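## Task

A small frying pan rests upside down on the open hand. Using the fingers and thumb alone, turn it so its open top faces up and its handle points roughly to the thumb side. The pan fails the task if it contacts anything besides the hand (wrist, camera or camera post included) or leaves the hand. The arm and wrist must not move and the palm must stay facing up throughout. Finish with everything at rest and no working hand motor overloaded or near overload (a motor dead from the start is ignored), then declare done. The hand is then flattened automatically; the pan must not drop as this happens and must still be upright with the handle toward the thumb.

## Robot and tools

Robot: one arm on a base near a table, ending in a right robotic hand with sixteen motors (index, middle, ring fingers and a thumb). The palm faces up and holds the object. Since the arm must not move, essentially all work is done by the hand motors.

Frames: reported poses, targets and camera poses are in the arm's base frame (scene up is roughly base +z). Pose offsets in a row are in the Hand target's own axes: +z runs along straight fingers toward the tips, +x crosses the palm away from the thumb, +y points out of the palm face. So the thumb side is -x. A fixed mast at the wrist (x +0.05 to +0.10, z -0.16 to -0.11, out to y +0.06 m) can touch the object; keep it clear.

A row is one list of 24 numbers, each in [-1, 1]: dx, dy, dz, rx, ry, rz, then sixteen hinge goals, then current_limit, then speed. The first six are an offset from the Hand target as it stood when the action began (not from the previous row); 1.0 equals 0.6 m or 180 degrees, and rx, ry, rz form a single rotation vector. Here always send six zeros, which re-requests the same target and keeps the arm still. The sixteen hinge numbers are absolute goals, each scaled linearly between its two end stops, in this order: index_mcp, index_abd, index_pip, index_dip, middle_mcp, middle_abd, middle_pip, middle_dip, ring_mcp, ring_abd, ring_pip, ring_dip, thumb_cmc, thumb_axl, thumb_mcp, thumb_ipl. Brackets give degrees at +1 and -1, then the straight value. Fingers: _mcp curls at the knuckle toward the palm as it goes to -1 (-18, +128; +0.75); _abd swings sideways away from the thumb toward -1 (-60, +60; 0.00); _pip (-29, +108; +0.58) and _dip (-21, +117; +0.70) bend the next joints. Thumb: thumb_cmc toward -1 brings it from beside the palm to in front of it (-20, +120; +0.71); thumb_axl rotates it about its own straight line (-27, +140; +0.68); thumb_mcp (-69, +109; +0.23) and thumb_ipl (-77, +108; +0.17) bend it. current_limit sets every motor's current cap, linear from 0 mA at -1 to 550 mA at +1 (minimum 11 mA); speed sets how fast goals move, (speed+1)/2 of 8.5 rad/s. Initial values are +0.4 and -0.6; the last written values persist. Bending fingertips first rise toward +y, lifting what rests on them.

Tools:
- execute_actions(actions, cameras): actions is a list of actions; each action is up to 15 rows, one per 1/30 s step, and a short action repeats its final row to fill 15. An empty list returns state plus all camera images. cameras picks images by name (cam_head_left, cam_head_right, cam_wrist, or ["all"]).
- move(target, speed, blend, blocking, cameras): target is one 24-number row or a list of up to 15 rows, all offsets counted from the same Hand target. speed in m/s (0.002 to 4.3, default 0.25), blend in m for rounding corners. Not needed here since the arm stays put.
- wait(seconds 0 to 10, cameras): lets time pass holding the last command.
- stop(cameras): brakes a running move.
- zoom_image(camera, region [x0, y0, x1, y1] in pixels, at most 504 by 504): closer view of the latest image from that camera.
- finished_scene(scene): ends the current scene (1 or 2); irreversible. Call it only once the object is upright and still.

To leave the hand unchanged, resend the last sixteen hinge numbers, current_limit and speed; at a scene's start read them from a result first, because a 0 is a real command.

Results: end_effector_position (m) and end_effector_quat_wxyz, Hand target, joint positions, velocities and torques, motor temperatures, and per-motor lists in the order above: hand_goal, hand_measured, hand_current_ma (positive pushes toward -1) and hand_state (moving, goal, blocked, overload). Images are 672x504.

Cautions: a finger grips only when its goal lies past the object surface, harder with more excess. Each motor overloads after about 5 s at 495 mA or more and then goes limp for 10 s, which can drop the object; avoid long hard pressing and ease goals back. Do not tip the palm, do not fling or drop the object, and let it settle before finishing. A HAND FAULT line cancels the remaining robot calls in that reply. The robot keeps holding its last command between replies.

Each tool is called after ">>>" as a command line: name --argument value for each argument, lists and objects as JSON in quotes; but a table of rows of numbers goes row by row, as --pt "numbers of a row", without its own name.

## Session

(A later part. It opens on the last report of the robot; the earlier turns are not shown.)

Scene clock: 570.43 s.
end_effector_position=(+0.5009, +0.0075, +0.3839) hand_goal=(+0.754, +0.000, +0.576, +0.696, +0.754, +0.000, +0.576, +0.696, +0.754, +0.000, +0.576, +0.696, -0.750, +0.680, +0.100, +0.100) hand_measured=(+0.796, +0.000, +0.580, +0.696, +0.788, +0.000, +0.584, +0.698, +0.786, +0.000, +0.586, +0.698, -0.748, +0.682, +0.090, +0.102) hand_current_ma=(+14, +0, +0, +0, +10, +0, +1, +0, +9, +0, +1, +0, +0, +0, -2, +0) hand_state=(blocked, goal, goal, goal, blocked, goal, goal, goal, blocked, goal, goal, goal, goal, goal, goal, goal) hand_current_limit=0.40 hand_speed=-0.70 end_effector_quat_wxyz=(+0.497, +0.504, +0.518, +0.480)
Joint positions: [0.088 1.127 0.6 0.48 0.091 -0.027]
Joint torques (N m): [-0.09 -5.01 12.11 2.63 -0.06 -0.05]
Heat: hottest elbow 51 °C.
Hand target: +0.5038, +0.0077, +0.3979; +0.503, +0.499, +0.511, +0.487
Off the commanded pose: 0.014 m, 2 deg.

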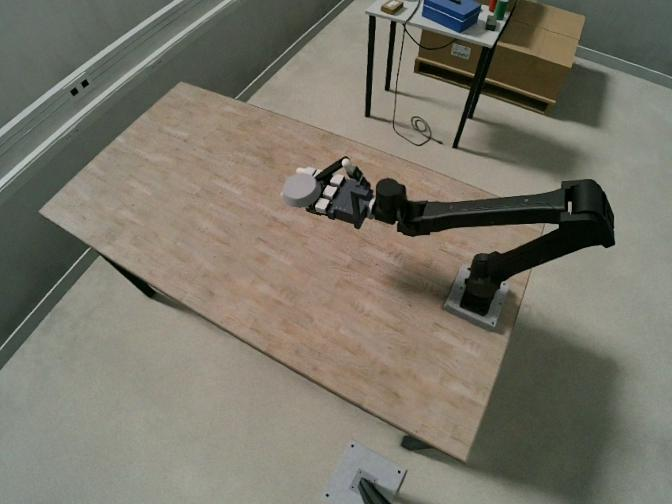

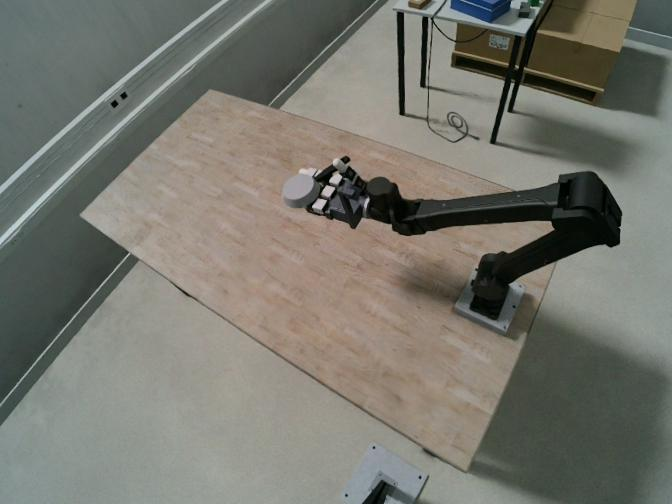

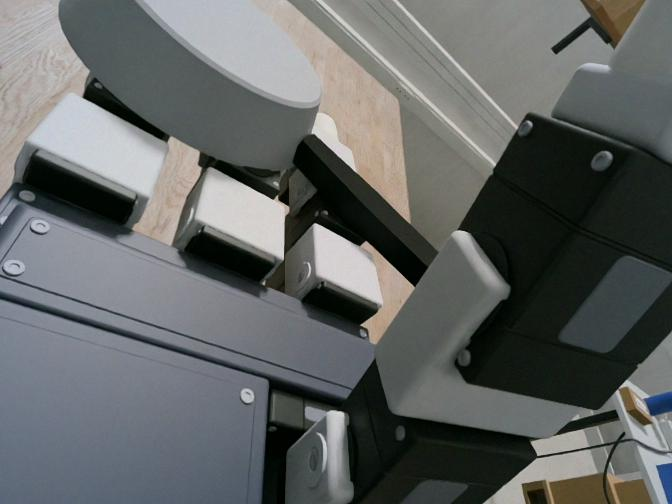

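>>> execute_actions --actions '[[[0,0,0,0,0,0,0.754,0,0.576,0.696,0.754,0,0.28,0.696,0.754,0,0.28,0.696,-0.75,0.68,0.1,0.10,0.4,-0.92]],[[0,0,0,0,0,0,0.754,0,0.576,0.696,0.754,0,0.14,0.696,0.754,0,0.14,0.696,-0.75,0.68,0.1,0.10,0.4,-0.92]],[[0,0,0,0,0,0,0.754,0,0.576,0.696,0.754,0,0.0,0.696,0.754,0,0.0,0.696,-0.75,0.68,0.1,0.10,0.4,-0.92]],[[0,0,0,0,0,0,0.754,0,0.576,0.696,0.754,0,0.0,0.696,0.754,0,0.0,0.696,-0.75,0.68,0.1,0.10,0.4,-0.92]]]' --cameras '["all"]'

>>> zoom_image --camera "cam_head_left" --region '[270, 140, 400, 230]'

>>> zoom_image --camera "cam_head_right" --region '[270, 140, 400, 230]'

Scene clock: 598.53 s.
end_effector_position=(+0.5009, +0.0075, +0.3839) hand_goal=(+0.754, +0.000, +0.576, +0.696, +0.754, +0.000, +0.000, +0.696, +0.754, +0.000, +0.000, +0.696, -0.750, +0.680, +0.100, +0.100) hand_measured=(+0.796, +0.000, +0.580, +0.696, +0.788, +0.000, +0.026, +0.698, +0.786, +0.000, +0.032, +0.698, -0.748, +0.682, +0.090, +0.102) hand_current_ma=(+14, +0, +0, +0, +10, +0, +5, +0, +9, +0, +7, +0, +0, +0, -2, +0) hand_state=(blocked, goal, goal, goal, blocked, goal, blocked, goal, blocked, goal, blocked, goal, goal, goal, goal, goal) hand_current_limit=0.40 hand_speed=-0.92 end_effector_quat_wxyz=(+0.497, +0.504, +0.518, +0.480)
Joint positions: [0.088 1.127 0.6 0.48 0.091 -0.027]
Joint torques (N m): [0.15 -5.07 12.03 2.67 -0.04 -0.04]
Heat: hottest elbow 51 °C.
Hand target: +0.5038, +0.0077, +0.3979; +0.503, +0.499, +0.511, +0.487
Off the commanded pose: 0.014 m, 2 deg.

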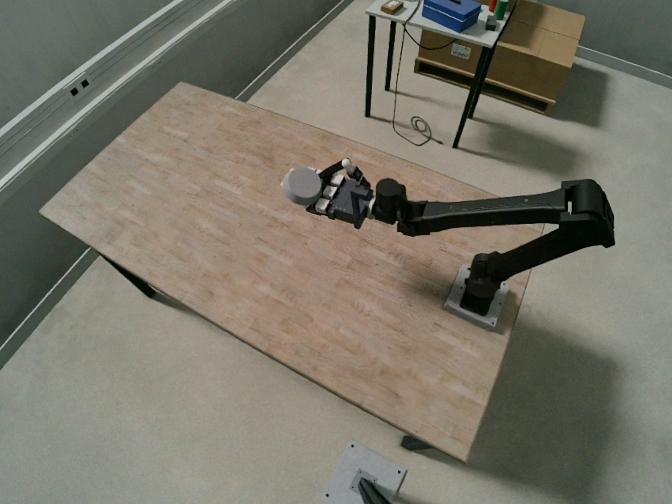

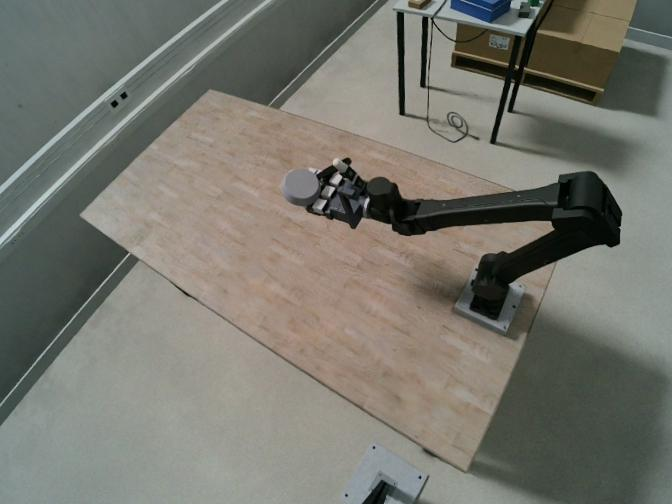

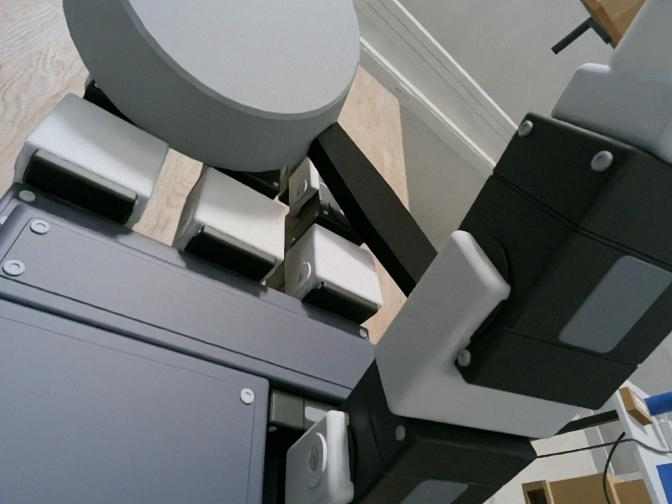

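Scaled by 3.877 from the camera's 672x504 image, which has a finer 960x720 frame.

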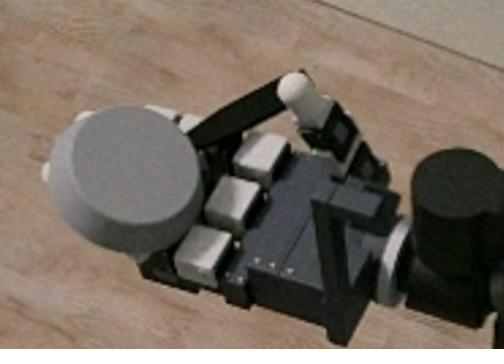

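Scaled by 3.877 from the camera's 672x504 image, which has a finer 960x720 frame.

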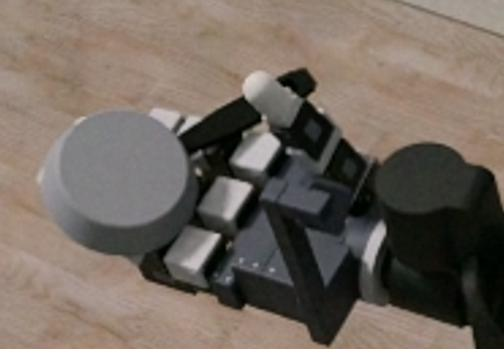

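>>> execute_actions --actions '[[[0,0,0,0,0,0,0.754,0,0.576,0.696,0.754,0,-0.14,0.696,0.754,0,-0.14,0.696,-0.75,0.68,0.1,0.10,0.4,-0.92]],[[0,0,0,0,0,0,0.754,0,0.576,0.696,0.754,0,-0.28,0.696,0.754,0,-0.28,0.696,-0.75,0.68,0.1,0.10,0.4,-0.92]],[[0,0,0,0,0,0,0.754,0,0.576,0.696,0.754,0,-0.28,0.696,0.754,0,-0.28,0.696,-0.75,0.68,0.1,0.10,0.4,-0.92]]]' --cameras '["all"]'

>>> zoom_image --camera "cam_head_left" --region '[270, 140, 400, 230]'

>>> zoom_image --camera "cam_head_right" --region '[270, 140, 400, 230]'

Scene clock: 614.53 s.
end_effector_position=(+0.5009, +0.0075, +0.3839) hand_goal=(+0.754, +0.000, +0.576, +0.696, +0.754, +0.000, -0.280, +0.696, +0.754, +0.000, -0.280, +0.696, -0.750, +0.680, +0.100, +0.100) hand_measured=(+0.796, +0.000, +0.580, +0.696, +0.788, +0.000, -0.246, +0.698, +0.786, +0.000, -0.266, +0.698, -0.748, +0.682, +0.090, +0.102) hand_current_ma=(+14, +0, +0, +0, +10, +0, +8, +0, +9, +0, +2, +0, +0, +0, -2, +0) hand_state=(blocked, goal, goal, goal, blocked, goal, blocked, goal, blocked, goal, goal, goal, goal, goal, goal, goal) hand_current_limit=0.40 hand_speed=-0.92 end_effector_quat_wxyz=(+0.497, +0.504, +0.518, +0.480)
Joint positions: [0.088 1.127 0.6 0.48 0.091 -0.027]
Joint torques (N m): [0.15 -5.07 12.05 2.58 -0.04 -0.04]
Heat: hottest elbow 51 °C.
Hand target: +0.5038, +0.0077, +0.3979; +0.503, +0.499, +0.511, +0.487
Off the commanded pose: 0.014 m, 2 deg.

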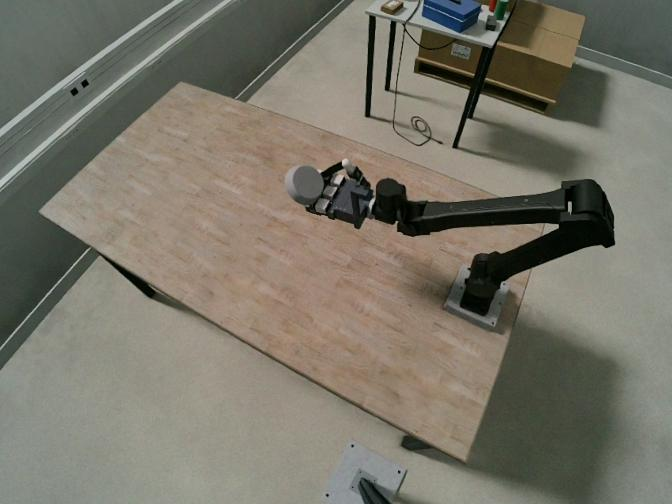

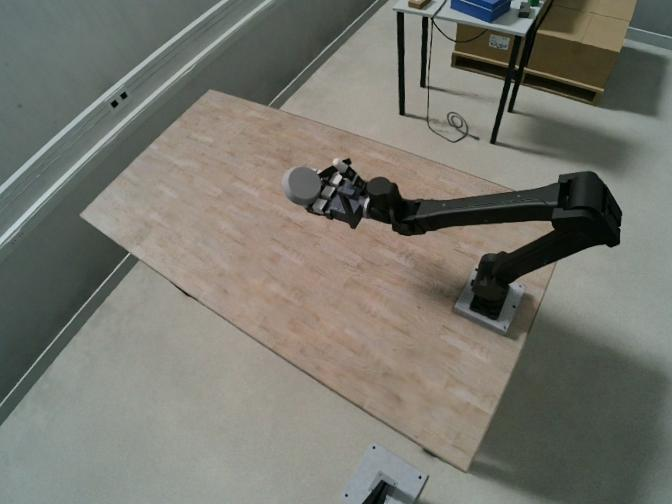

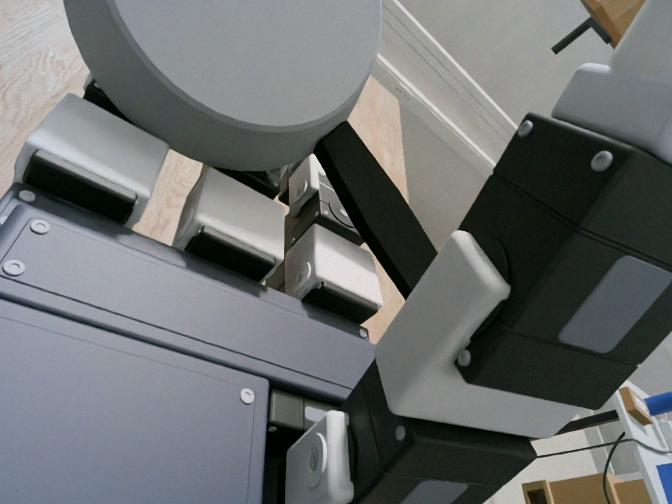

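Scaled by 3.877 from the camera's 672x504 image, which has a finer 960x720 frame.

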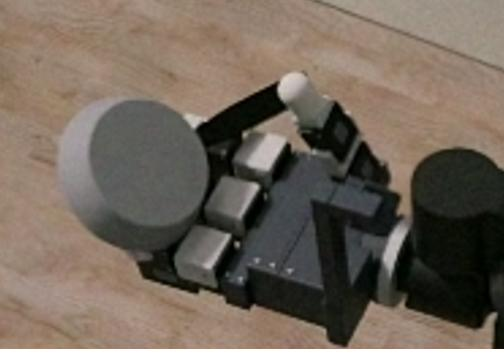

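Scaled by 3.877 from the camera's 672x504 image, which has a finer 960x720 frame.

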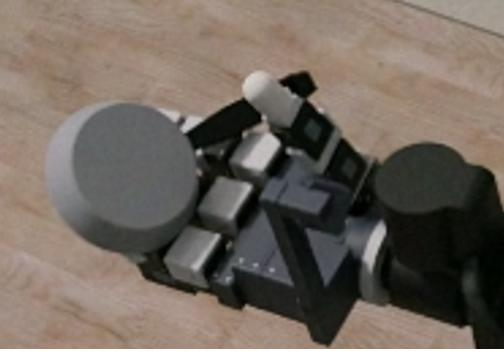

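>>> execute_actions --actions '[[[0,0,0,0,0,0,0.754,0,0.576,0.696,0.754,0,-0.42,0.696,0.754,0,-0.42,0.696,-0.75,0.68,0.1,0.10,0.4,-0.92]],[[0,0,0,0,0,0,0.754,0,0.576,0.696,0.754,0,-0.56,0.696,0.754,0,-0.56,0.696,-0.75,0.68,0.1,0.10,0.4,-0.92]],[[0,0,0,0,0,0,0.754,0,0.576,0.696,0.754,0,-0.56,0.696,0.754,0,-0.56,0.696,-0.75,0.68,0.1,0.10,0.4,-0.92]]]' --cameras '["all"]'

>>> zoom_image --camera "cam_head_left" --region '[270, 140, 400, 230]'

>>> zoom_image --camera "cam_head_right" --region '[270, 140, 400, 230]'

Scene clock: 625.27 s.
end_effector_position=(+0.5009, +0.0075, +0.3839) hand_goal=(+0.754, +0.000, +0.576, +0.696, +0.754, +0.000, -0.560, +0.696, +0.754, +0.000, -0.560, +0.696, -0.750, +0.680, +0.100, +0.100) hand_measured=(+0.796, +0.000, +0.580, +0.696, +0.788, +0.000, -0.536, +0.698, +0.786, +0.000, -0.548, +0.698, -0.748, +0.682, +0.090, +0.102) hand_current_ma=(+14, +0, +0, +0, +10, +0, +4, +0, +9, +0, +1, +0, +0, +0, -2, +0) hand_state=(blocked, goal, goal, goal, blocked, goal, blocked, goal, blocked, goal, goal, goal, goal, goal, goal, goal) hand_current_limit=0.40 hand_speed=-0.92 end_effector_quat_wxyz=(+0.497, +0.504, +0.518, +0.480)
Joint positions: [0.088 1.127 0.6 0.48 0.091 -0.027]
Joint torques (N m): [0.44 -5.19 12.07 2.66 -0.05 -0.05]
Heat: hottest elbow 52 °C.
Hand target: +0.5038, +0.0077, +0.3979; +0.503, +0.499, +0.511, +0.487
Off the commanded pose: 0.014 m, 2 deg.

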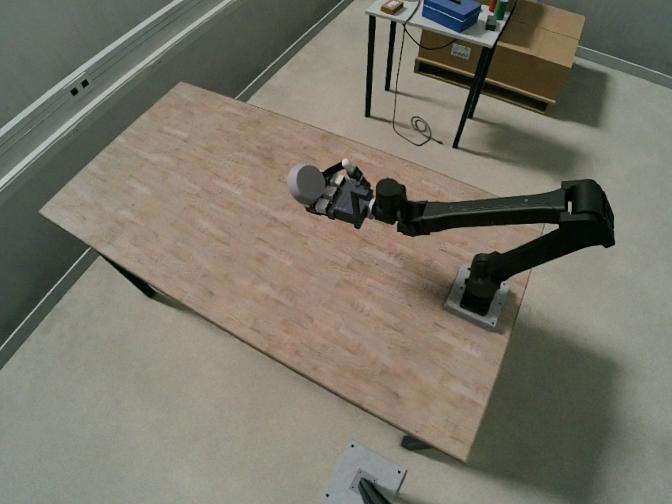

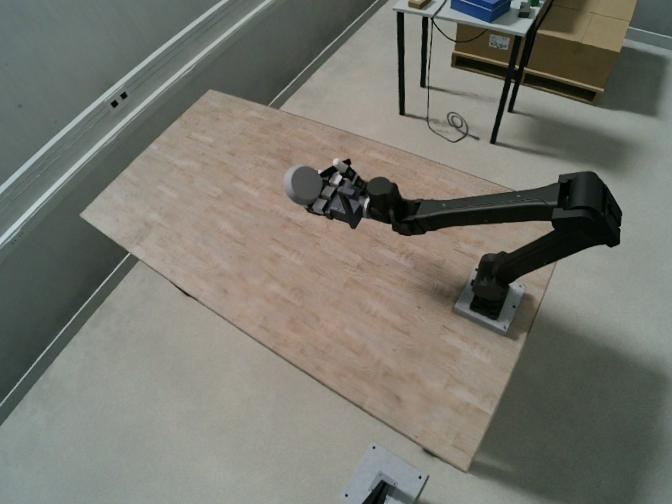

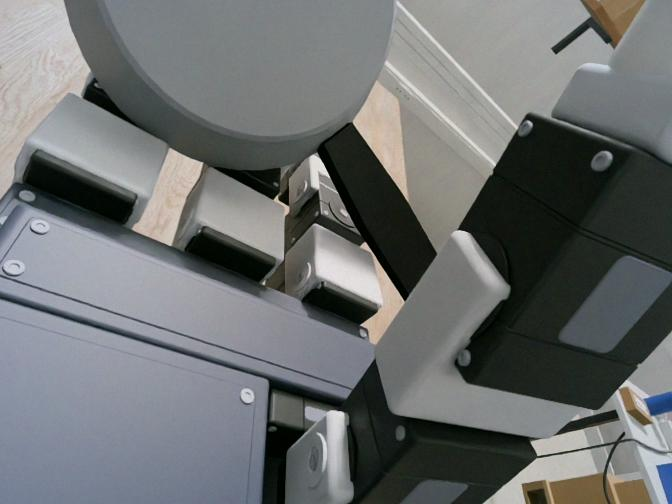

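Scaled by 3.877 from the camera's 672x504 image, which has a finer 960x720 frame.

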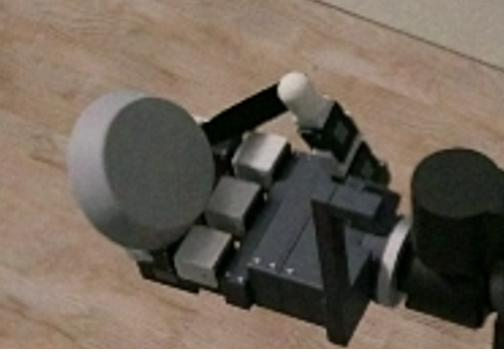

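Scaled by 3.877 from the camera's 672x504 image, which has a finer 960x720 frame.

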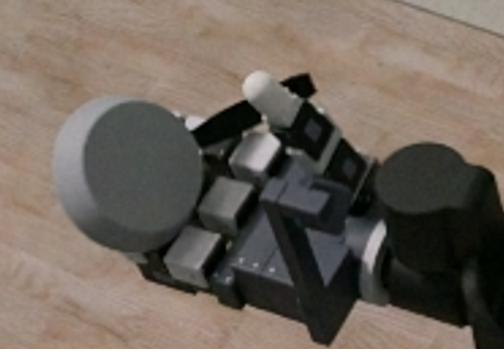

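>>> execute_actions --actions '[[[0,0,0,0,0,0,0.754,0,0.576,0.696,0.754,0,-0.70,0.696,0.754,0,-0.70,0.696,-0.75,0.68,0.1,0.10,0.4,-0.92]],[[0,0,0,0,0,0,0.754,0,0.576,0.696,0.754,0,-0.84,0.696,0.754,0,-0.84,0.696,-0.75,0.68,0.1,0.10,0.4,-0.92]],[[0,0,0,0,0,0,0.754,0,0.576,0.696,0.754,0,-0.84,0.696,0.754,0,-0.84,0.696,-0.75,0.68,0.1,0.10,0.4,-0.92]]]' --cameras '["all"]'

>>> zoom_image --camera "cam_head_left" --region '[270, 140, 400, 230]'

>>> zoom_image --camera "cam_head_right" --region '[270, 140, 400, 230]'

Scene clock: 638.93 s.
end_effector_position=(+0.5009, +0.0075, +0.3839) hand_goal=(+0.754, +0.000, +0.576, +0.696, +0.754, +0.000, -0.840, +0.696, +0.754, +0.000, -0.840, +0.696, -0.750, +0.680, +0.100, +0.100) hand_measured=(+0.796, +0.000, +0.580, +0.696, +0.788, +0.000, -0.822, +0.698, +0.786, +0.000, -0.824, +0.698, -0.748, +0.682, +0.090, +0.102) hand_current_ma=(+14, +0, +0, +0, +10, +0, +3, +0, +9, +0, +2, +0, +0, +0, -2, +0) hand_state=(blocked, goal, goal, goal, blocked, goal, goal, goal, blocked, goal, goal, goal, goal, goal, goal, goal) hand_current_limit=0.40 hand_speed=-0.92 end_effector_quat_wxyz=(+0.497, +0.504, +0.518, +0.480)
Joint positions: [0.088 1.127 0.6 0.48 0.091 -0.027]
Joint torques (N m): [0.09 -5.01 12.1 2.62 -0.06 -0.02]
Heat: hottest elbow 52 °C.
Hand target: +0.5038, +0.0077, +0.3979; +0.503, +0.499, +0.511, +0.487
Off the commanded pose: 0.014 m, 2 deg.

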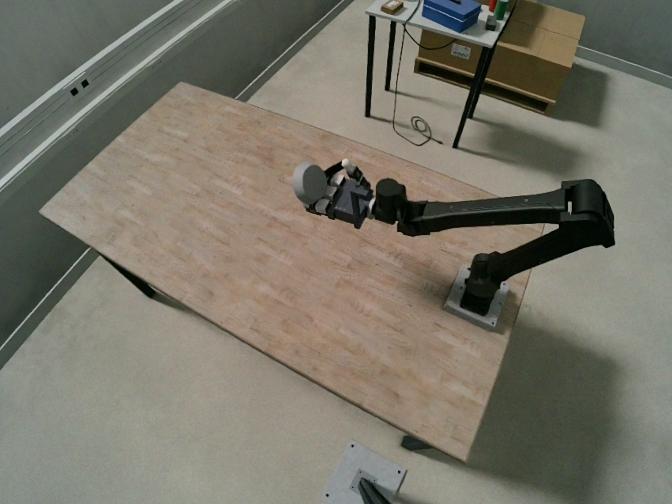

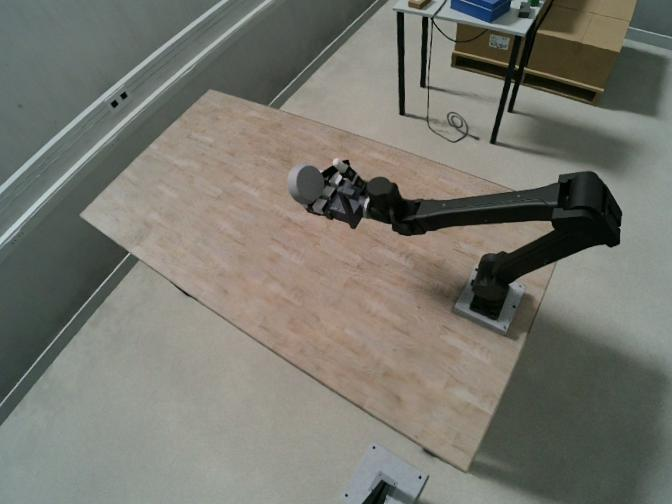

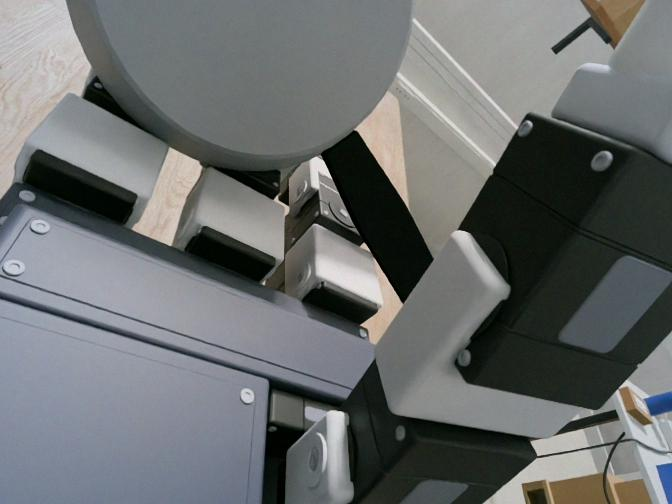

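Scaled by 3.877 from the camera's 672x504 image, which has a finer 960x720 frame.

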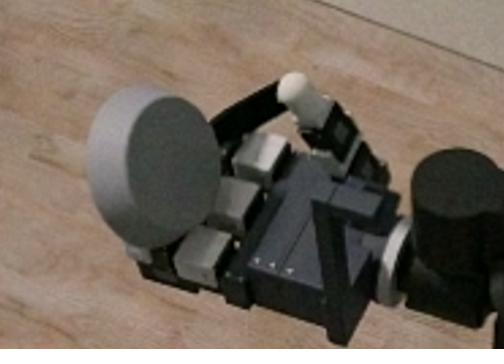

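Scaled by 3.877 from the camera's 672x504 image, which has a finer 960x720 frame.

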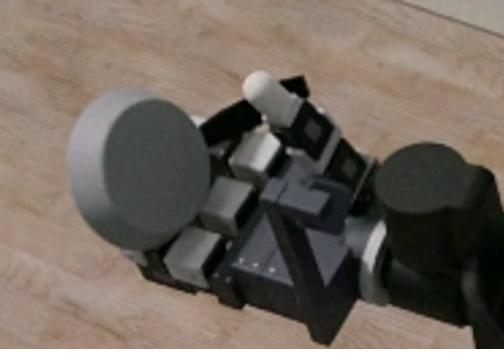

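>>> execute_actions --actions '[[[0,0,0,0,0,0,0.754,0,0.576,0.696,0.754,0,-0.84,0.696,0.754,0,-0.84,0.696,-0.75,0.68,-0.056,-0.103,0.4,-0.8]],[[0,0,0,0,0,0,0.754,0,0.576,0.696,0.754,0,-0.84,0.696,0.754,0,-0.84,0.696,-0.95,0.68,-0.056,-0.103,0.4,-0.8]],[[0,0,0,0,0,0,0.754,0,0.576,0.696,0.754,0,-0.90,0.55,0.754,0,-0.90,0.55,-0.95,0.68,-0.056,-0.103,0.4,-0.92]],[[0,0,0,0,0,0,0.754,0,0.576,0.696,0.754,0,-0.90,0.55,0.754,0,-0.90,0.55,-0.95,0.68,-0.056,-0.103,0.4,-0.92]]]' --cameras '["all"]'

>>> zoom_image --camera "cam_head_left" --region '[270, 140, 400, 230]'

>>> zoom_image --camera "cam_head_right" --region '[270, 140, 400, 230]'

Scene clock: 669.07 s.
end_effector_position=(+0.5009, +0.0075, +0.3839) hand_goal=(+0.754, +0.000, +0.576, +0.696, +0.754, +0.000, -0.900, +0.550, +0.754, +0.000, -0.900, +0.550, -0.950, +0.680, -0.056, -0.102) hand_measured=(+0.796, +0.000, +0.580, +0.696, +0.788, +0.000, -0.890, +0.558, +0.786, +0.000, -0.888, +0.558, -0.952, +0.682, -0.056, -0.100) hand_current_ma=(+14, +0, +0, +0, +10, +0, +1, +1, +9, +0, +1, +1, +0, +0, +0, +0) hand_state=(blocked, goal, goal, goal, blocked, goal, goal, goal, blocked, goal, goal, goal, goal, goal, goal, goal) hand_current_limit=0.40 hand_speed=-0.92 end_effector_quat_wxyz=(+0.497, +0.504, +0.518, +0.480)
Joint positions: [0.088 1.127 0.6 0.48 0.091 -0.027]
Joint torques (N m): [0.15 -5.3 12.05 2.59 -0.06 -0.03]
Heat: hottest elbow 52 °C.
Hand target: +0.5038, +0.0077, +0.3979; +0.503, +0.499, +0.511, +0.487
Off the commanded pose: 0.014 m, 2 deg.

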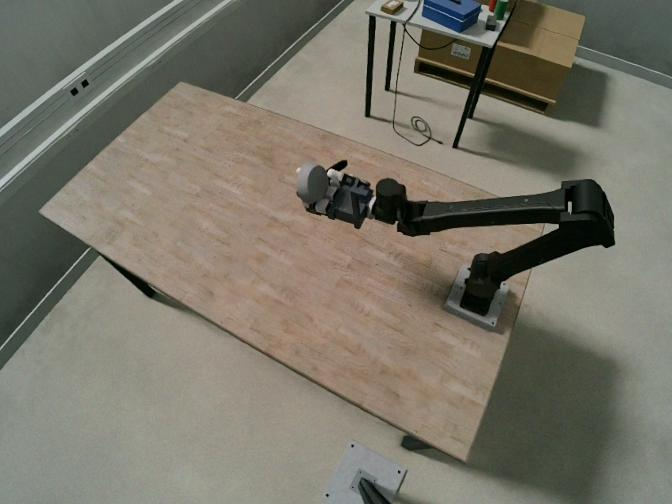

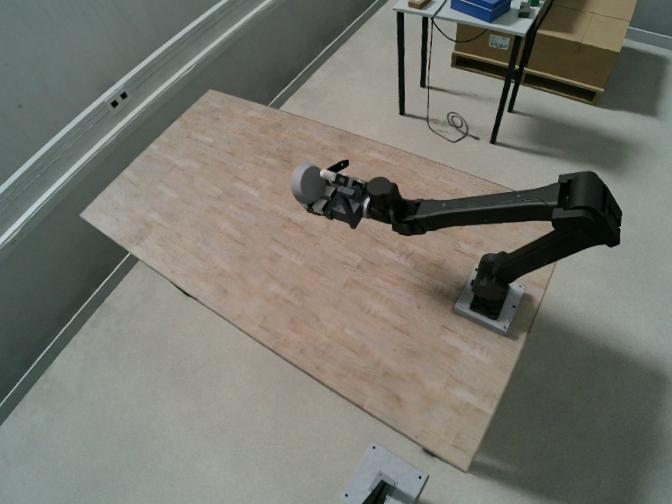

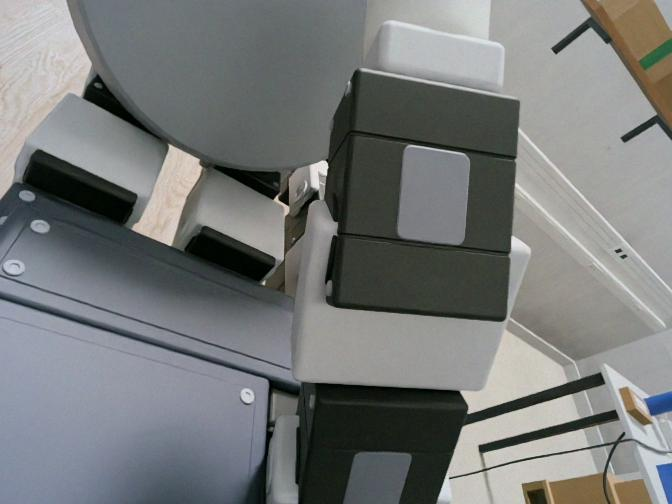

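Scaled by 3.877 from the camera's 672x504 image, which has a finer 960x720 frame.

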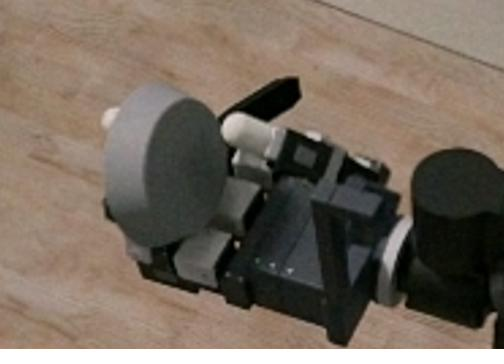

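Scaled by 3.877 from the camera's 672x504 image, which has a finer 960x720 frame.

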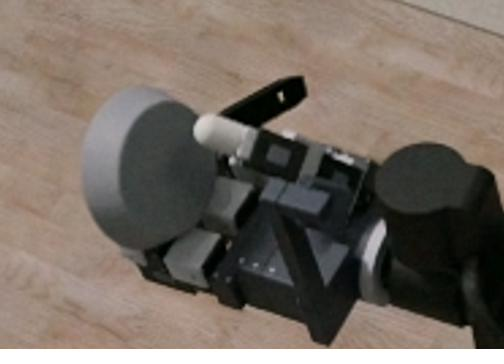

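>>> execute_actions --actions '[[[0,0,0,0,0,0,0.754,0,0.576,0.696,0.754,0,-0.93,0.40,0.754,0,-0.93,0.40,-0.95,0.68,-0.056,-0.103,0.4,-0.92]],[[0,0,0,0,0,0,0.754,0,0.576,0.696,0.754,0,-0.95,0.27,0.754,0,-0.95,0.27,-0.95,0.68,-0.056,-0.103,0.4,-0.92]],[[0,0,0,0,0,0,0.754,0,0.576,0.696,0.754,0,-0.95,0.20,0.754,0,-0.95,0.20,-0.95,0.68,-0.056,-0.103,0.4,-0.92]]]' --cameras '["all"]'

>>> zoom_image --camera "cam_head_left" --region '[270, 140, 400, 230]'

>>> zoom_image --camera "cam_head_right" --region '[270, 140, 400, 230]'

Scene clock: 681.03 s.
end_effector_position=(+0.5009, +0.0075, +0.3839) hand_goal=(+0.754, +0.000, +0.576, +0.696, +0.754, +0.000, -0.950, +0.200, +0.754, +0.000, -0.950, +0.200, -0.950, +0.680, -0.056, -0.102) hand_measured=(+0.796, +0.000, +0.580, +0.696, +0.784, +0.000, -0.944, +0.204, +0.786, +0.000, -0.944, +0.206, -0.952, +0.682, -0.056, -0.100) hand_current_ma=(+14, +0, +0, +0, +8, +0, +0, +0, +9, +0, +0, +0, +0, +0, +0, +0) hand_state=(blocked, goal, goal, goal, blocked, goal, goal, goal, blocked, goal, goal, goal, goal, goal, goal, goal) hand_current_limit=0.40 hand_speed=-0.92 end_effector_quat_wxyz=(+0.497, +0.504, +0.518, +0.480)
Joint positions: [0.088 1.127 0.6 0.48 0.091 -0.027]
Joint torques (N m): [0.32 -5.07 12.14 2.56 -0.04 -0.04]
Heat: hottest elbow 52 °C.
Hand target: +0.5038, +0.0077, +0.3979; +0.503, +0.499, +0.511, +0.487
Off the commanded pose: 0.014 m, 2 deg.

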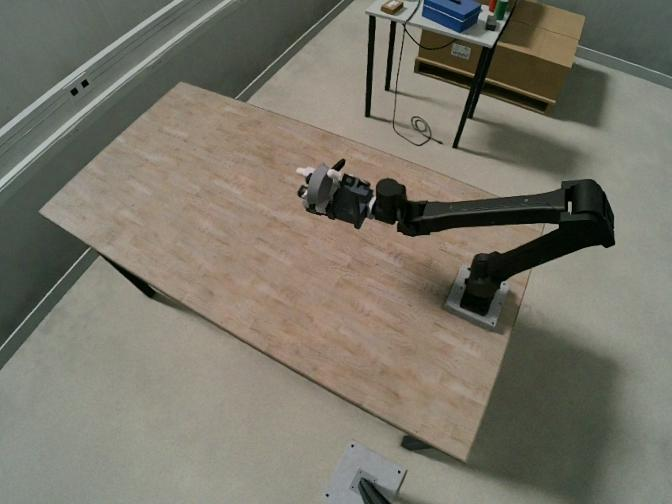

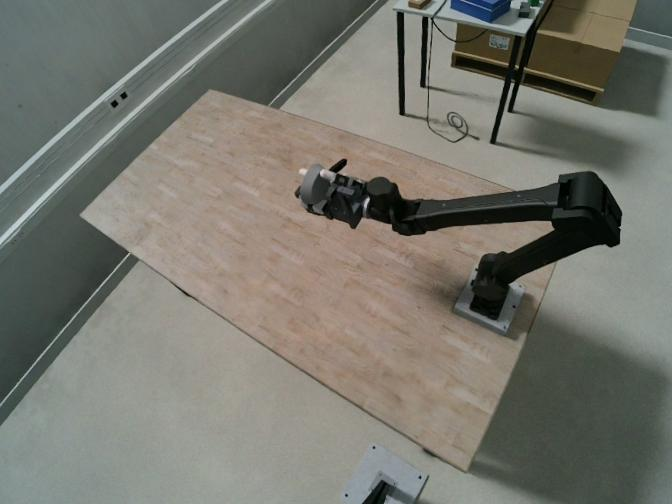

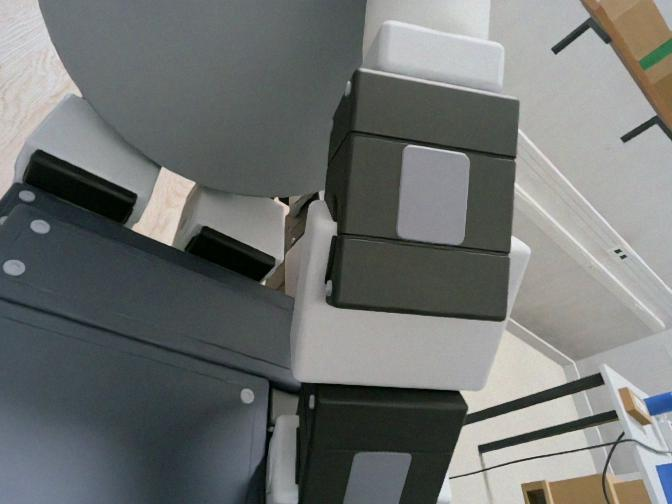

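Scaled by 3.877 from the camera's 672x504 image, which has a finer 960x720 frame.

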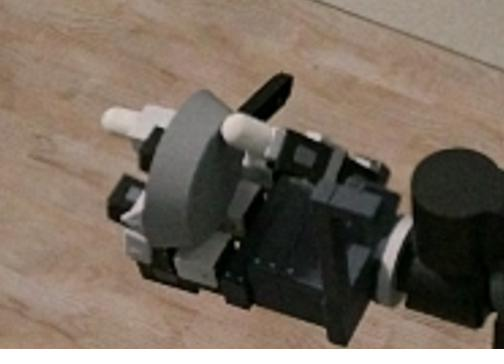

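Scaled by 3.877 from the camera's 672x504 image, which has a finer 960x720 frame.

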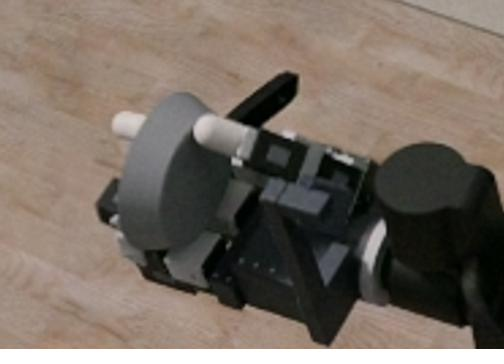

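>>> execute_actions --actions '[[[0,0,0,0,0,0,0.754,0,0.576,0.696,0.754,0,-0.95,-0.05,0.754,0,-0.95,-0.05,-0.95,0.68,-0.056,-0.103,0.4,-0.88]],[[0,0,0,0,0,0,0.754,0,0.576,0.696,0.754,0,-0.95,-0.25,0.754,0,-0.95,-0.25,-0.95,0.68,-0.056,-0.103,0.4,-0.88]],[[0,0,0,0,0,0,0.754,0,0.576,0.696,0.754,0,-0.95,-0.35,0.754,0,-0.95,-0.35,-0.95,0.68,-0.056,-0.103,0.4,-0.88]]]' --cameras '["all"]'

>>> zoom_image --camera "cam_head_left" --region '[280, 145, 380, 220]'

>>> zoom_image --camera "cam_head_right" --region '[280, 145, 380, 220]'

Scene clock: 731.10 s.
end_effector_position=(+0.5009, +0.0075, +0.3839) hand_goal=(+0.754, +0.000, +0.576, +0.696, +0.754, +0.000, -0.950, -0.350, +0.754, +0.000, -0.950, -0.350, -0.950, +0.680, -0.056, -0.102) hand_measured=(+0.796, +0.000, +0.580, +0.696, +0.798, +0.000, -0.862, -0.246, +0.820, +0.000, -0.872, -0.250, -0.966, +0.676, -0.052, -0.104) hand_current_ma=(+14, +0, +0, +0, +14, +0, +45, +60, +30, +0, +36, +56, -2, +0, +0, +0) hand_state=(blocked, goal, goal, goal, blocked, goal, blocked, blocked, blocked, goal, blocked, blocked, goal, goal, goal, goal) hand_current_limit=0.40 hand_speed=-0.88 end_effector_quat_wxyz=(+0.497, +0.504, +0.518, +0.480)
Joint positions: [0.088 1.127 0.6 0.48 0.091 -0.027]
Joint torques (N m): [0.38 -5.07 12.07 2.61 -0.04 -0.04]
Heat: hottest elbow 53 °C.
Hand target: +0.5038, +0.0077, +0.3979; +0.503, +0.499, +0.511, +0.487
Off the commanded pose: 0.014 m, 2 deg.

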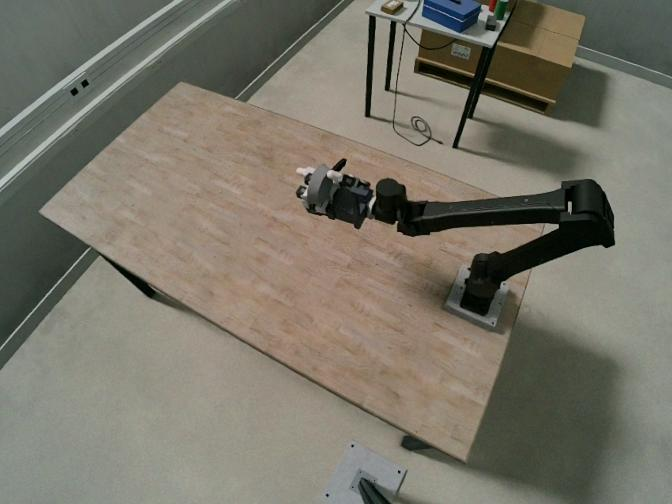

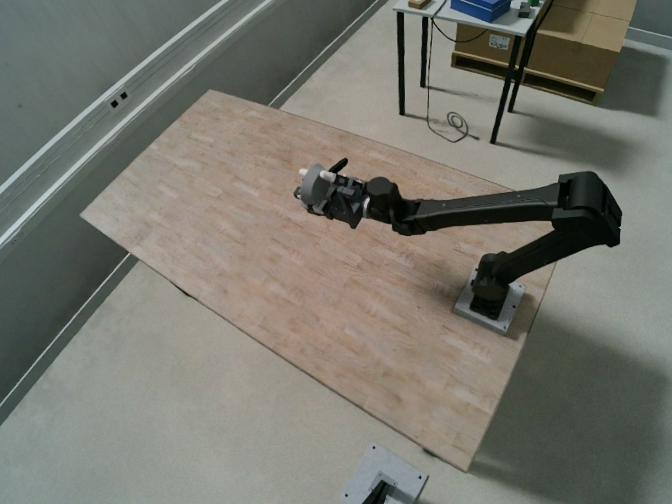

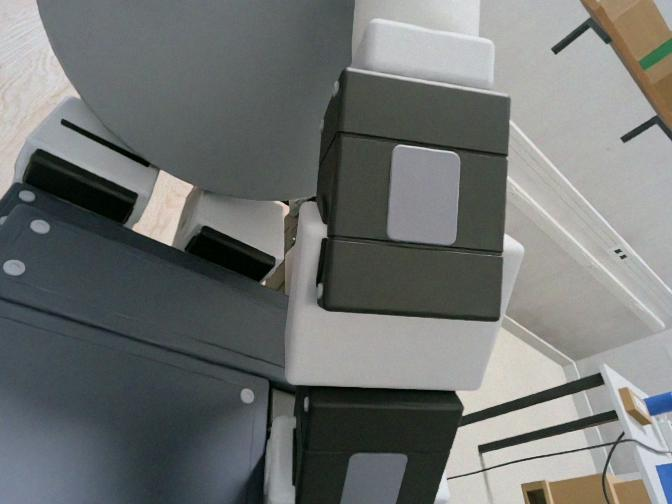

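Scaled by 5.040 from the camera's 672x504 image, which has a finer 960x720 frame.

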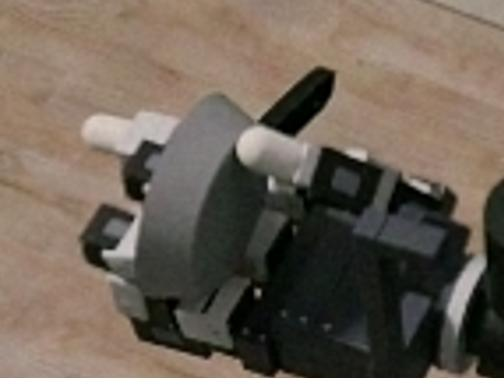

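Scaled by 5.040 from the camera's 672x504 image, which has a finer 960x720 frame.

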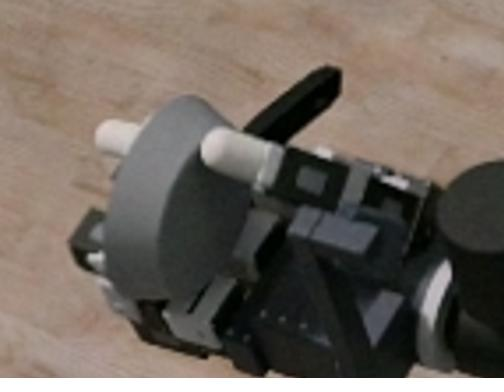

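>>> execute_actions --actions '[[[0,0,0,0,0,0,0.754,0,0.576,0.696,0.754,0,-0.88,-0.16,0.754,0,-0.88,-0.16,-0.95,0.68,-0.056,-0.103,0.4,-0.88]],[[0,0,0,0,0,0,0.754,0,0.576,0.696,0.754,0,-0.88,-0.12,0.754,0,-0.88,-0.12,-0.95,0.68,-0.056,-0.103,0.4,-0.88]]]' --cameras '["all"]'

>>> zoom_image --camera "cam_head_left" --region '[280, 145, 380, 220]'

Scene clock: 904.37 s.
end_effector_position=(+0.5009, +0.0075, +0.3839) hand_goal=(+0.754, +0.000, +0.576, +0.696, +0.754, +0.000, -0.880, -0.120, +0.754, +0.000, -0.880, -0.120, -0.950, +0.680, -0.056, -0.102) hand_measured=(+0.796, +0.000, +0.580, +0.696, +0.786, +0.000, -0.874, -0.126, +0.804, +0.000, -0.874, -0.128, -0.960, +0.676, -0.052, -0.102) hand_current_ma=(+14, +0, +0, +0, +8, +0, +0, +0, +19, +0, +0, -1, -1, +0, +0, +0) hand_state=(blocked, goal, goal, goal, blocked, goal, goal, goal, blocked, goal, goal, goal, goal, goal, goal, goal) hand_current_limit=0.40 hand_speed=-0.88 end_effector_quat_wxyz=(+0.497, +0.504, +0.518, +0.480)
Joint positions: [0.088 1.127 0.6 0.48 0.091 -0.027]
Joint torques (N m): [0.26 -5.13 11.96 2.54 -0.05 -0.04]
Motor temperatures (°C): [24 26 54 22 23 24]
Heat: hottest elbow 54 °C.
Hand target: +0.5038, +0.0077, +0.3979; +0.503, +0.499, +0.511, +0.487
Off the commanded pose: 0.014 m, 2 deg.

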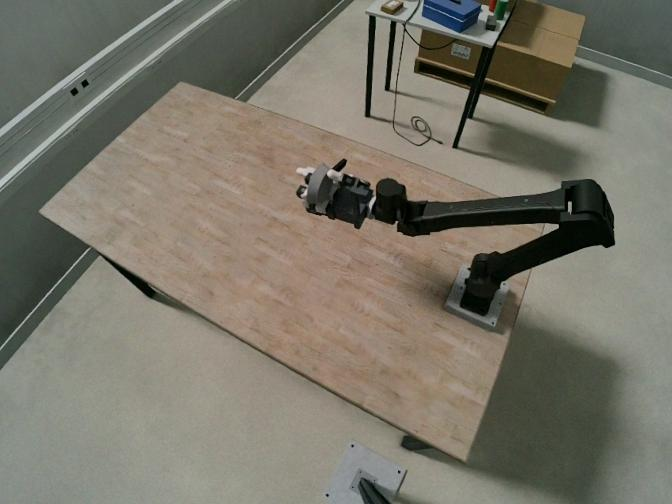

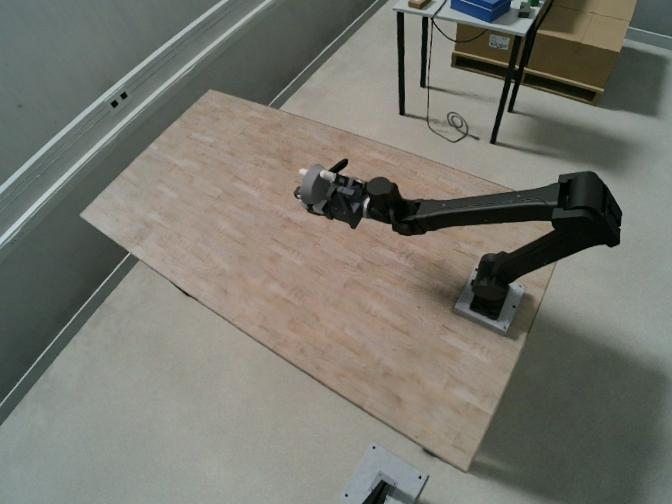

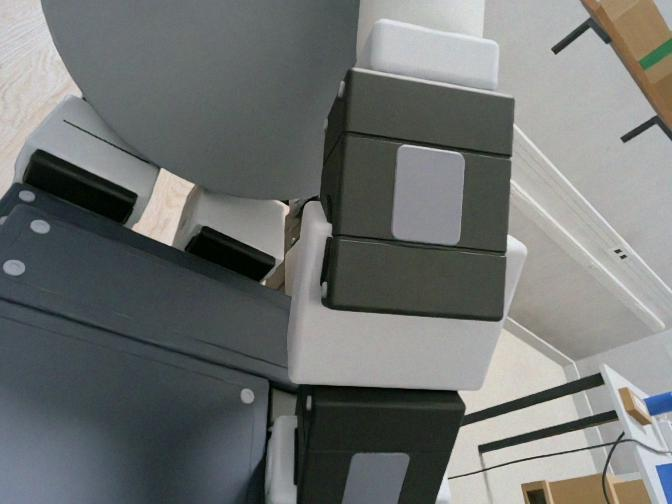

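Scaled by 5.040 from the camera's 672x504 image, which has a finer 960x720 frame.

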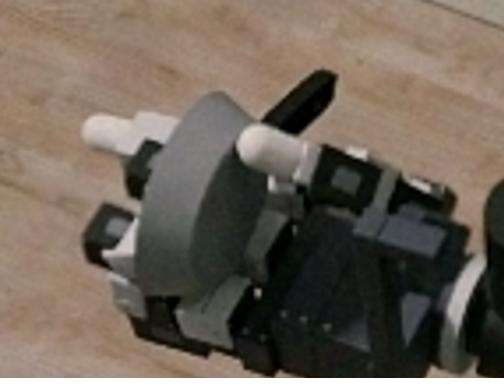

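>>> execute_actions --actions '[[[0,0,0,0,0,0,0.754,0,0.576,0.696,0.754,0,-0.88,-0.12,0.754,0,-0.88,-0.12,-0.95,0.68,0.0,-0.103,0.4,-0.9]],[[0,0,0,0,0,0,0.754,0,0.576,0.696,0.754,0,-0.88,-0.12,0.754,0,-0.88,-0.12,-0.95,0.68,0.05,-0.08,0.4,-0.9]]]' --cameras '["cam_head_left","cam_wrist"]'

>>> zoom_image --camera "cam_head_left" --region '[280, 145, 380, 220]'

Scene clock: 915.60 s.
end_effector_position=(+0.5009, +0.0075, +0.3839) hand_goal=(+0.754, +0.000, +0.576, +0.696, +0.754, +0.000, -0.880, -0.120, +0.754, +0.000, -0.880, -0.120, -0.950, +0.680, +0.050, -0.080) hand_measured=(+0.796, +0.000, +0.580, +0.696, +0.784, +0.000, -0.874, -0.126, +0.796, +0.000, -0.874, -0.128, -0.960, +0.676, +0.040, -0.084) hand_current_ma=(+14, +0, +0, +0, +8, +0, +0, +0, +14, +0, +0, -1, -1, +0, -1, +0) hand_state=(blocked, goal, goal, goal, blocked, goal, goal, goal, blocked, goal, goal, goal, goal, goal, goal, goal) hand_current_limit=0.40 hand_speed=-0.90 end_effector_quat_wxyz=(+0.497, +0.504, +0.518, +0.480)
Joint positions: [0.088 1.127 0.6 0.48 0.091 -0.027]
Joint torques (N m): [0.09 -5.07 12.08 2.61 -0.05 -0.02]
Heat: hottest elbow 54 °C.
Hand target: +0.5038, +0.0077, +0.3979; +0.503, +0.499, +0.511, +0.487
Off the commanded pose: 0.014 m, 2 deg.
Images, in order (width x height): cam_head_left 672x504, cam_wrist 672x504.

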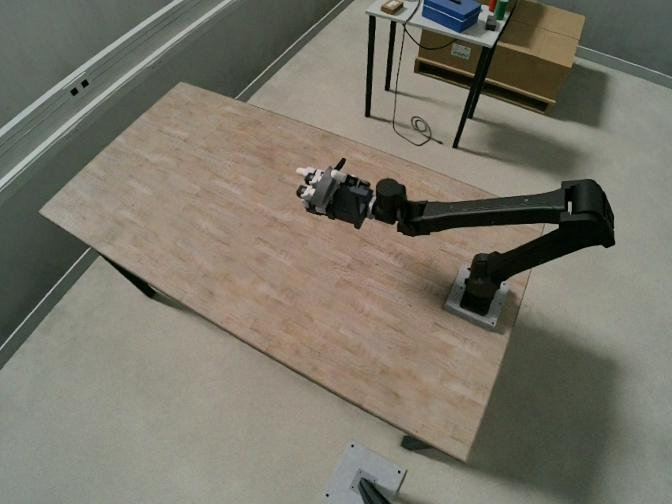

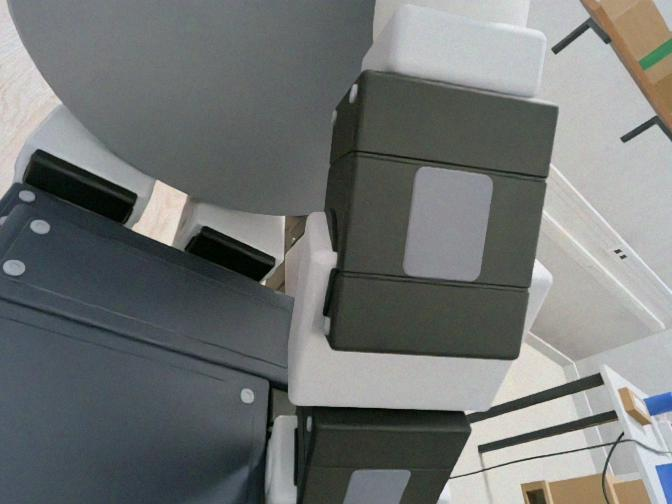

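Scaled by 5.040 from the camera's 672x504 image, which has a finer 960x720 frame.

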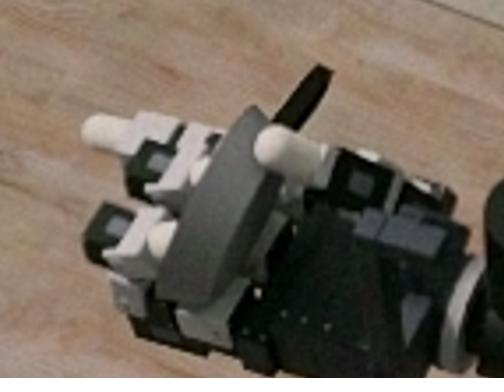

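>>> execute_actions --actions '[[[0,0,0,0,0,0,0.754,0,-0.92,-0.35,0.754,0,-0.92,-0.35,0.754,0,-0.92,-0.35,-0.95,0.68,0.05,-0.08,0.4,-0.88]]]' --cameras '["cam_head_left"]'

Scene clock: 950.73 s.
end_effector_position=(+0.5009, +0.0075, +0.3839) hand_goal=(+0.754, +0.000, -0.920, -0.350, +0.754, +0.000, -0.920, -0.350, +0.754, +0.000, -0.920, -0.350, -0.950, +0.680, +0.050, -0.080) hand_measured=(+0.796, -0.006, -0.762, -0.308, +0.784, +0.000, -0.914, -0.346, +0.796, +0.000, -0.914, -0.346, -0.960, +0.676, +0.050, -0.082) hand_current_ma=(+14, +0, +106, +15, +8, +0, +0, +0, +13, +0, +0, +0, -1, +0, +0, +0) hand_state=(blocked, moving, moving, moving, blocked, goal, goal, goal, blocked, goal, goal, goal, goal, goal, goal, goal) hand_current_limit=0.40 hand_speed=-0.88 end_effector_quat_wxyz=(+0.497, +0.504, +0.518, +0.480)
Joint positions: [0.088 1.127 0.6 0.48 0.091 -0.027]
Joint torques (N m): [0.15 -5.01 11.95 2.54 -0.04 -0.02]
Motor temperatures (°C): [24 26 55 22 23 24]
Heat: hottest elbow 55 °C.
Hand target: +0.5038, +0.0077, +0.3979; +0.503, +0.499, +0.511, +0.487
Off the commanded pose: 0.014 m, 2 deg.
not at rest: the robot was still moving 3 seconds after this call's last action.
Images, in order (width x height): cam_head_left 672x504.

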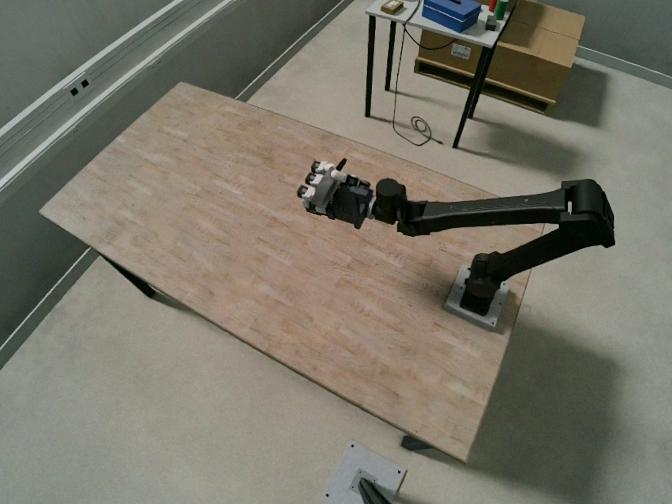

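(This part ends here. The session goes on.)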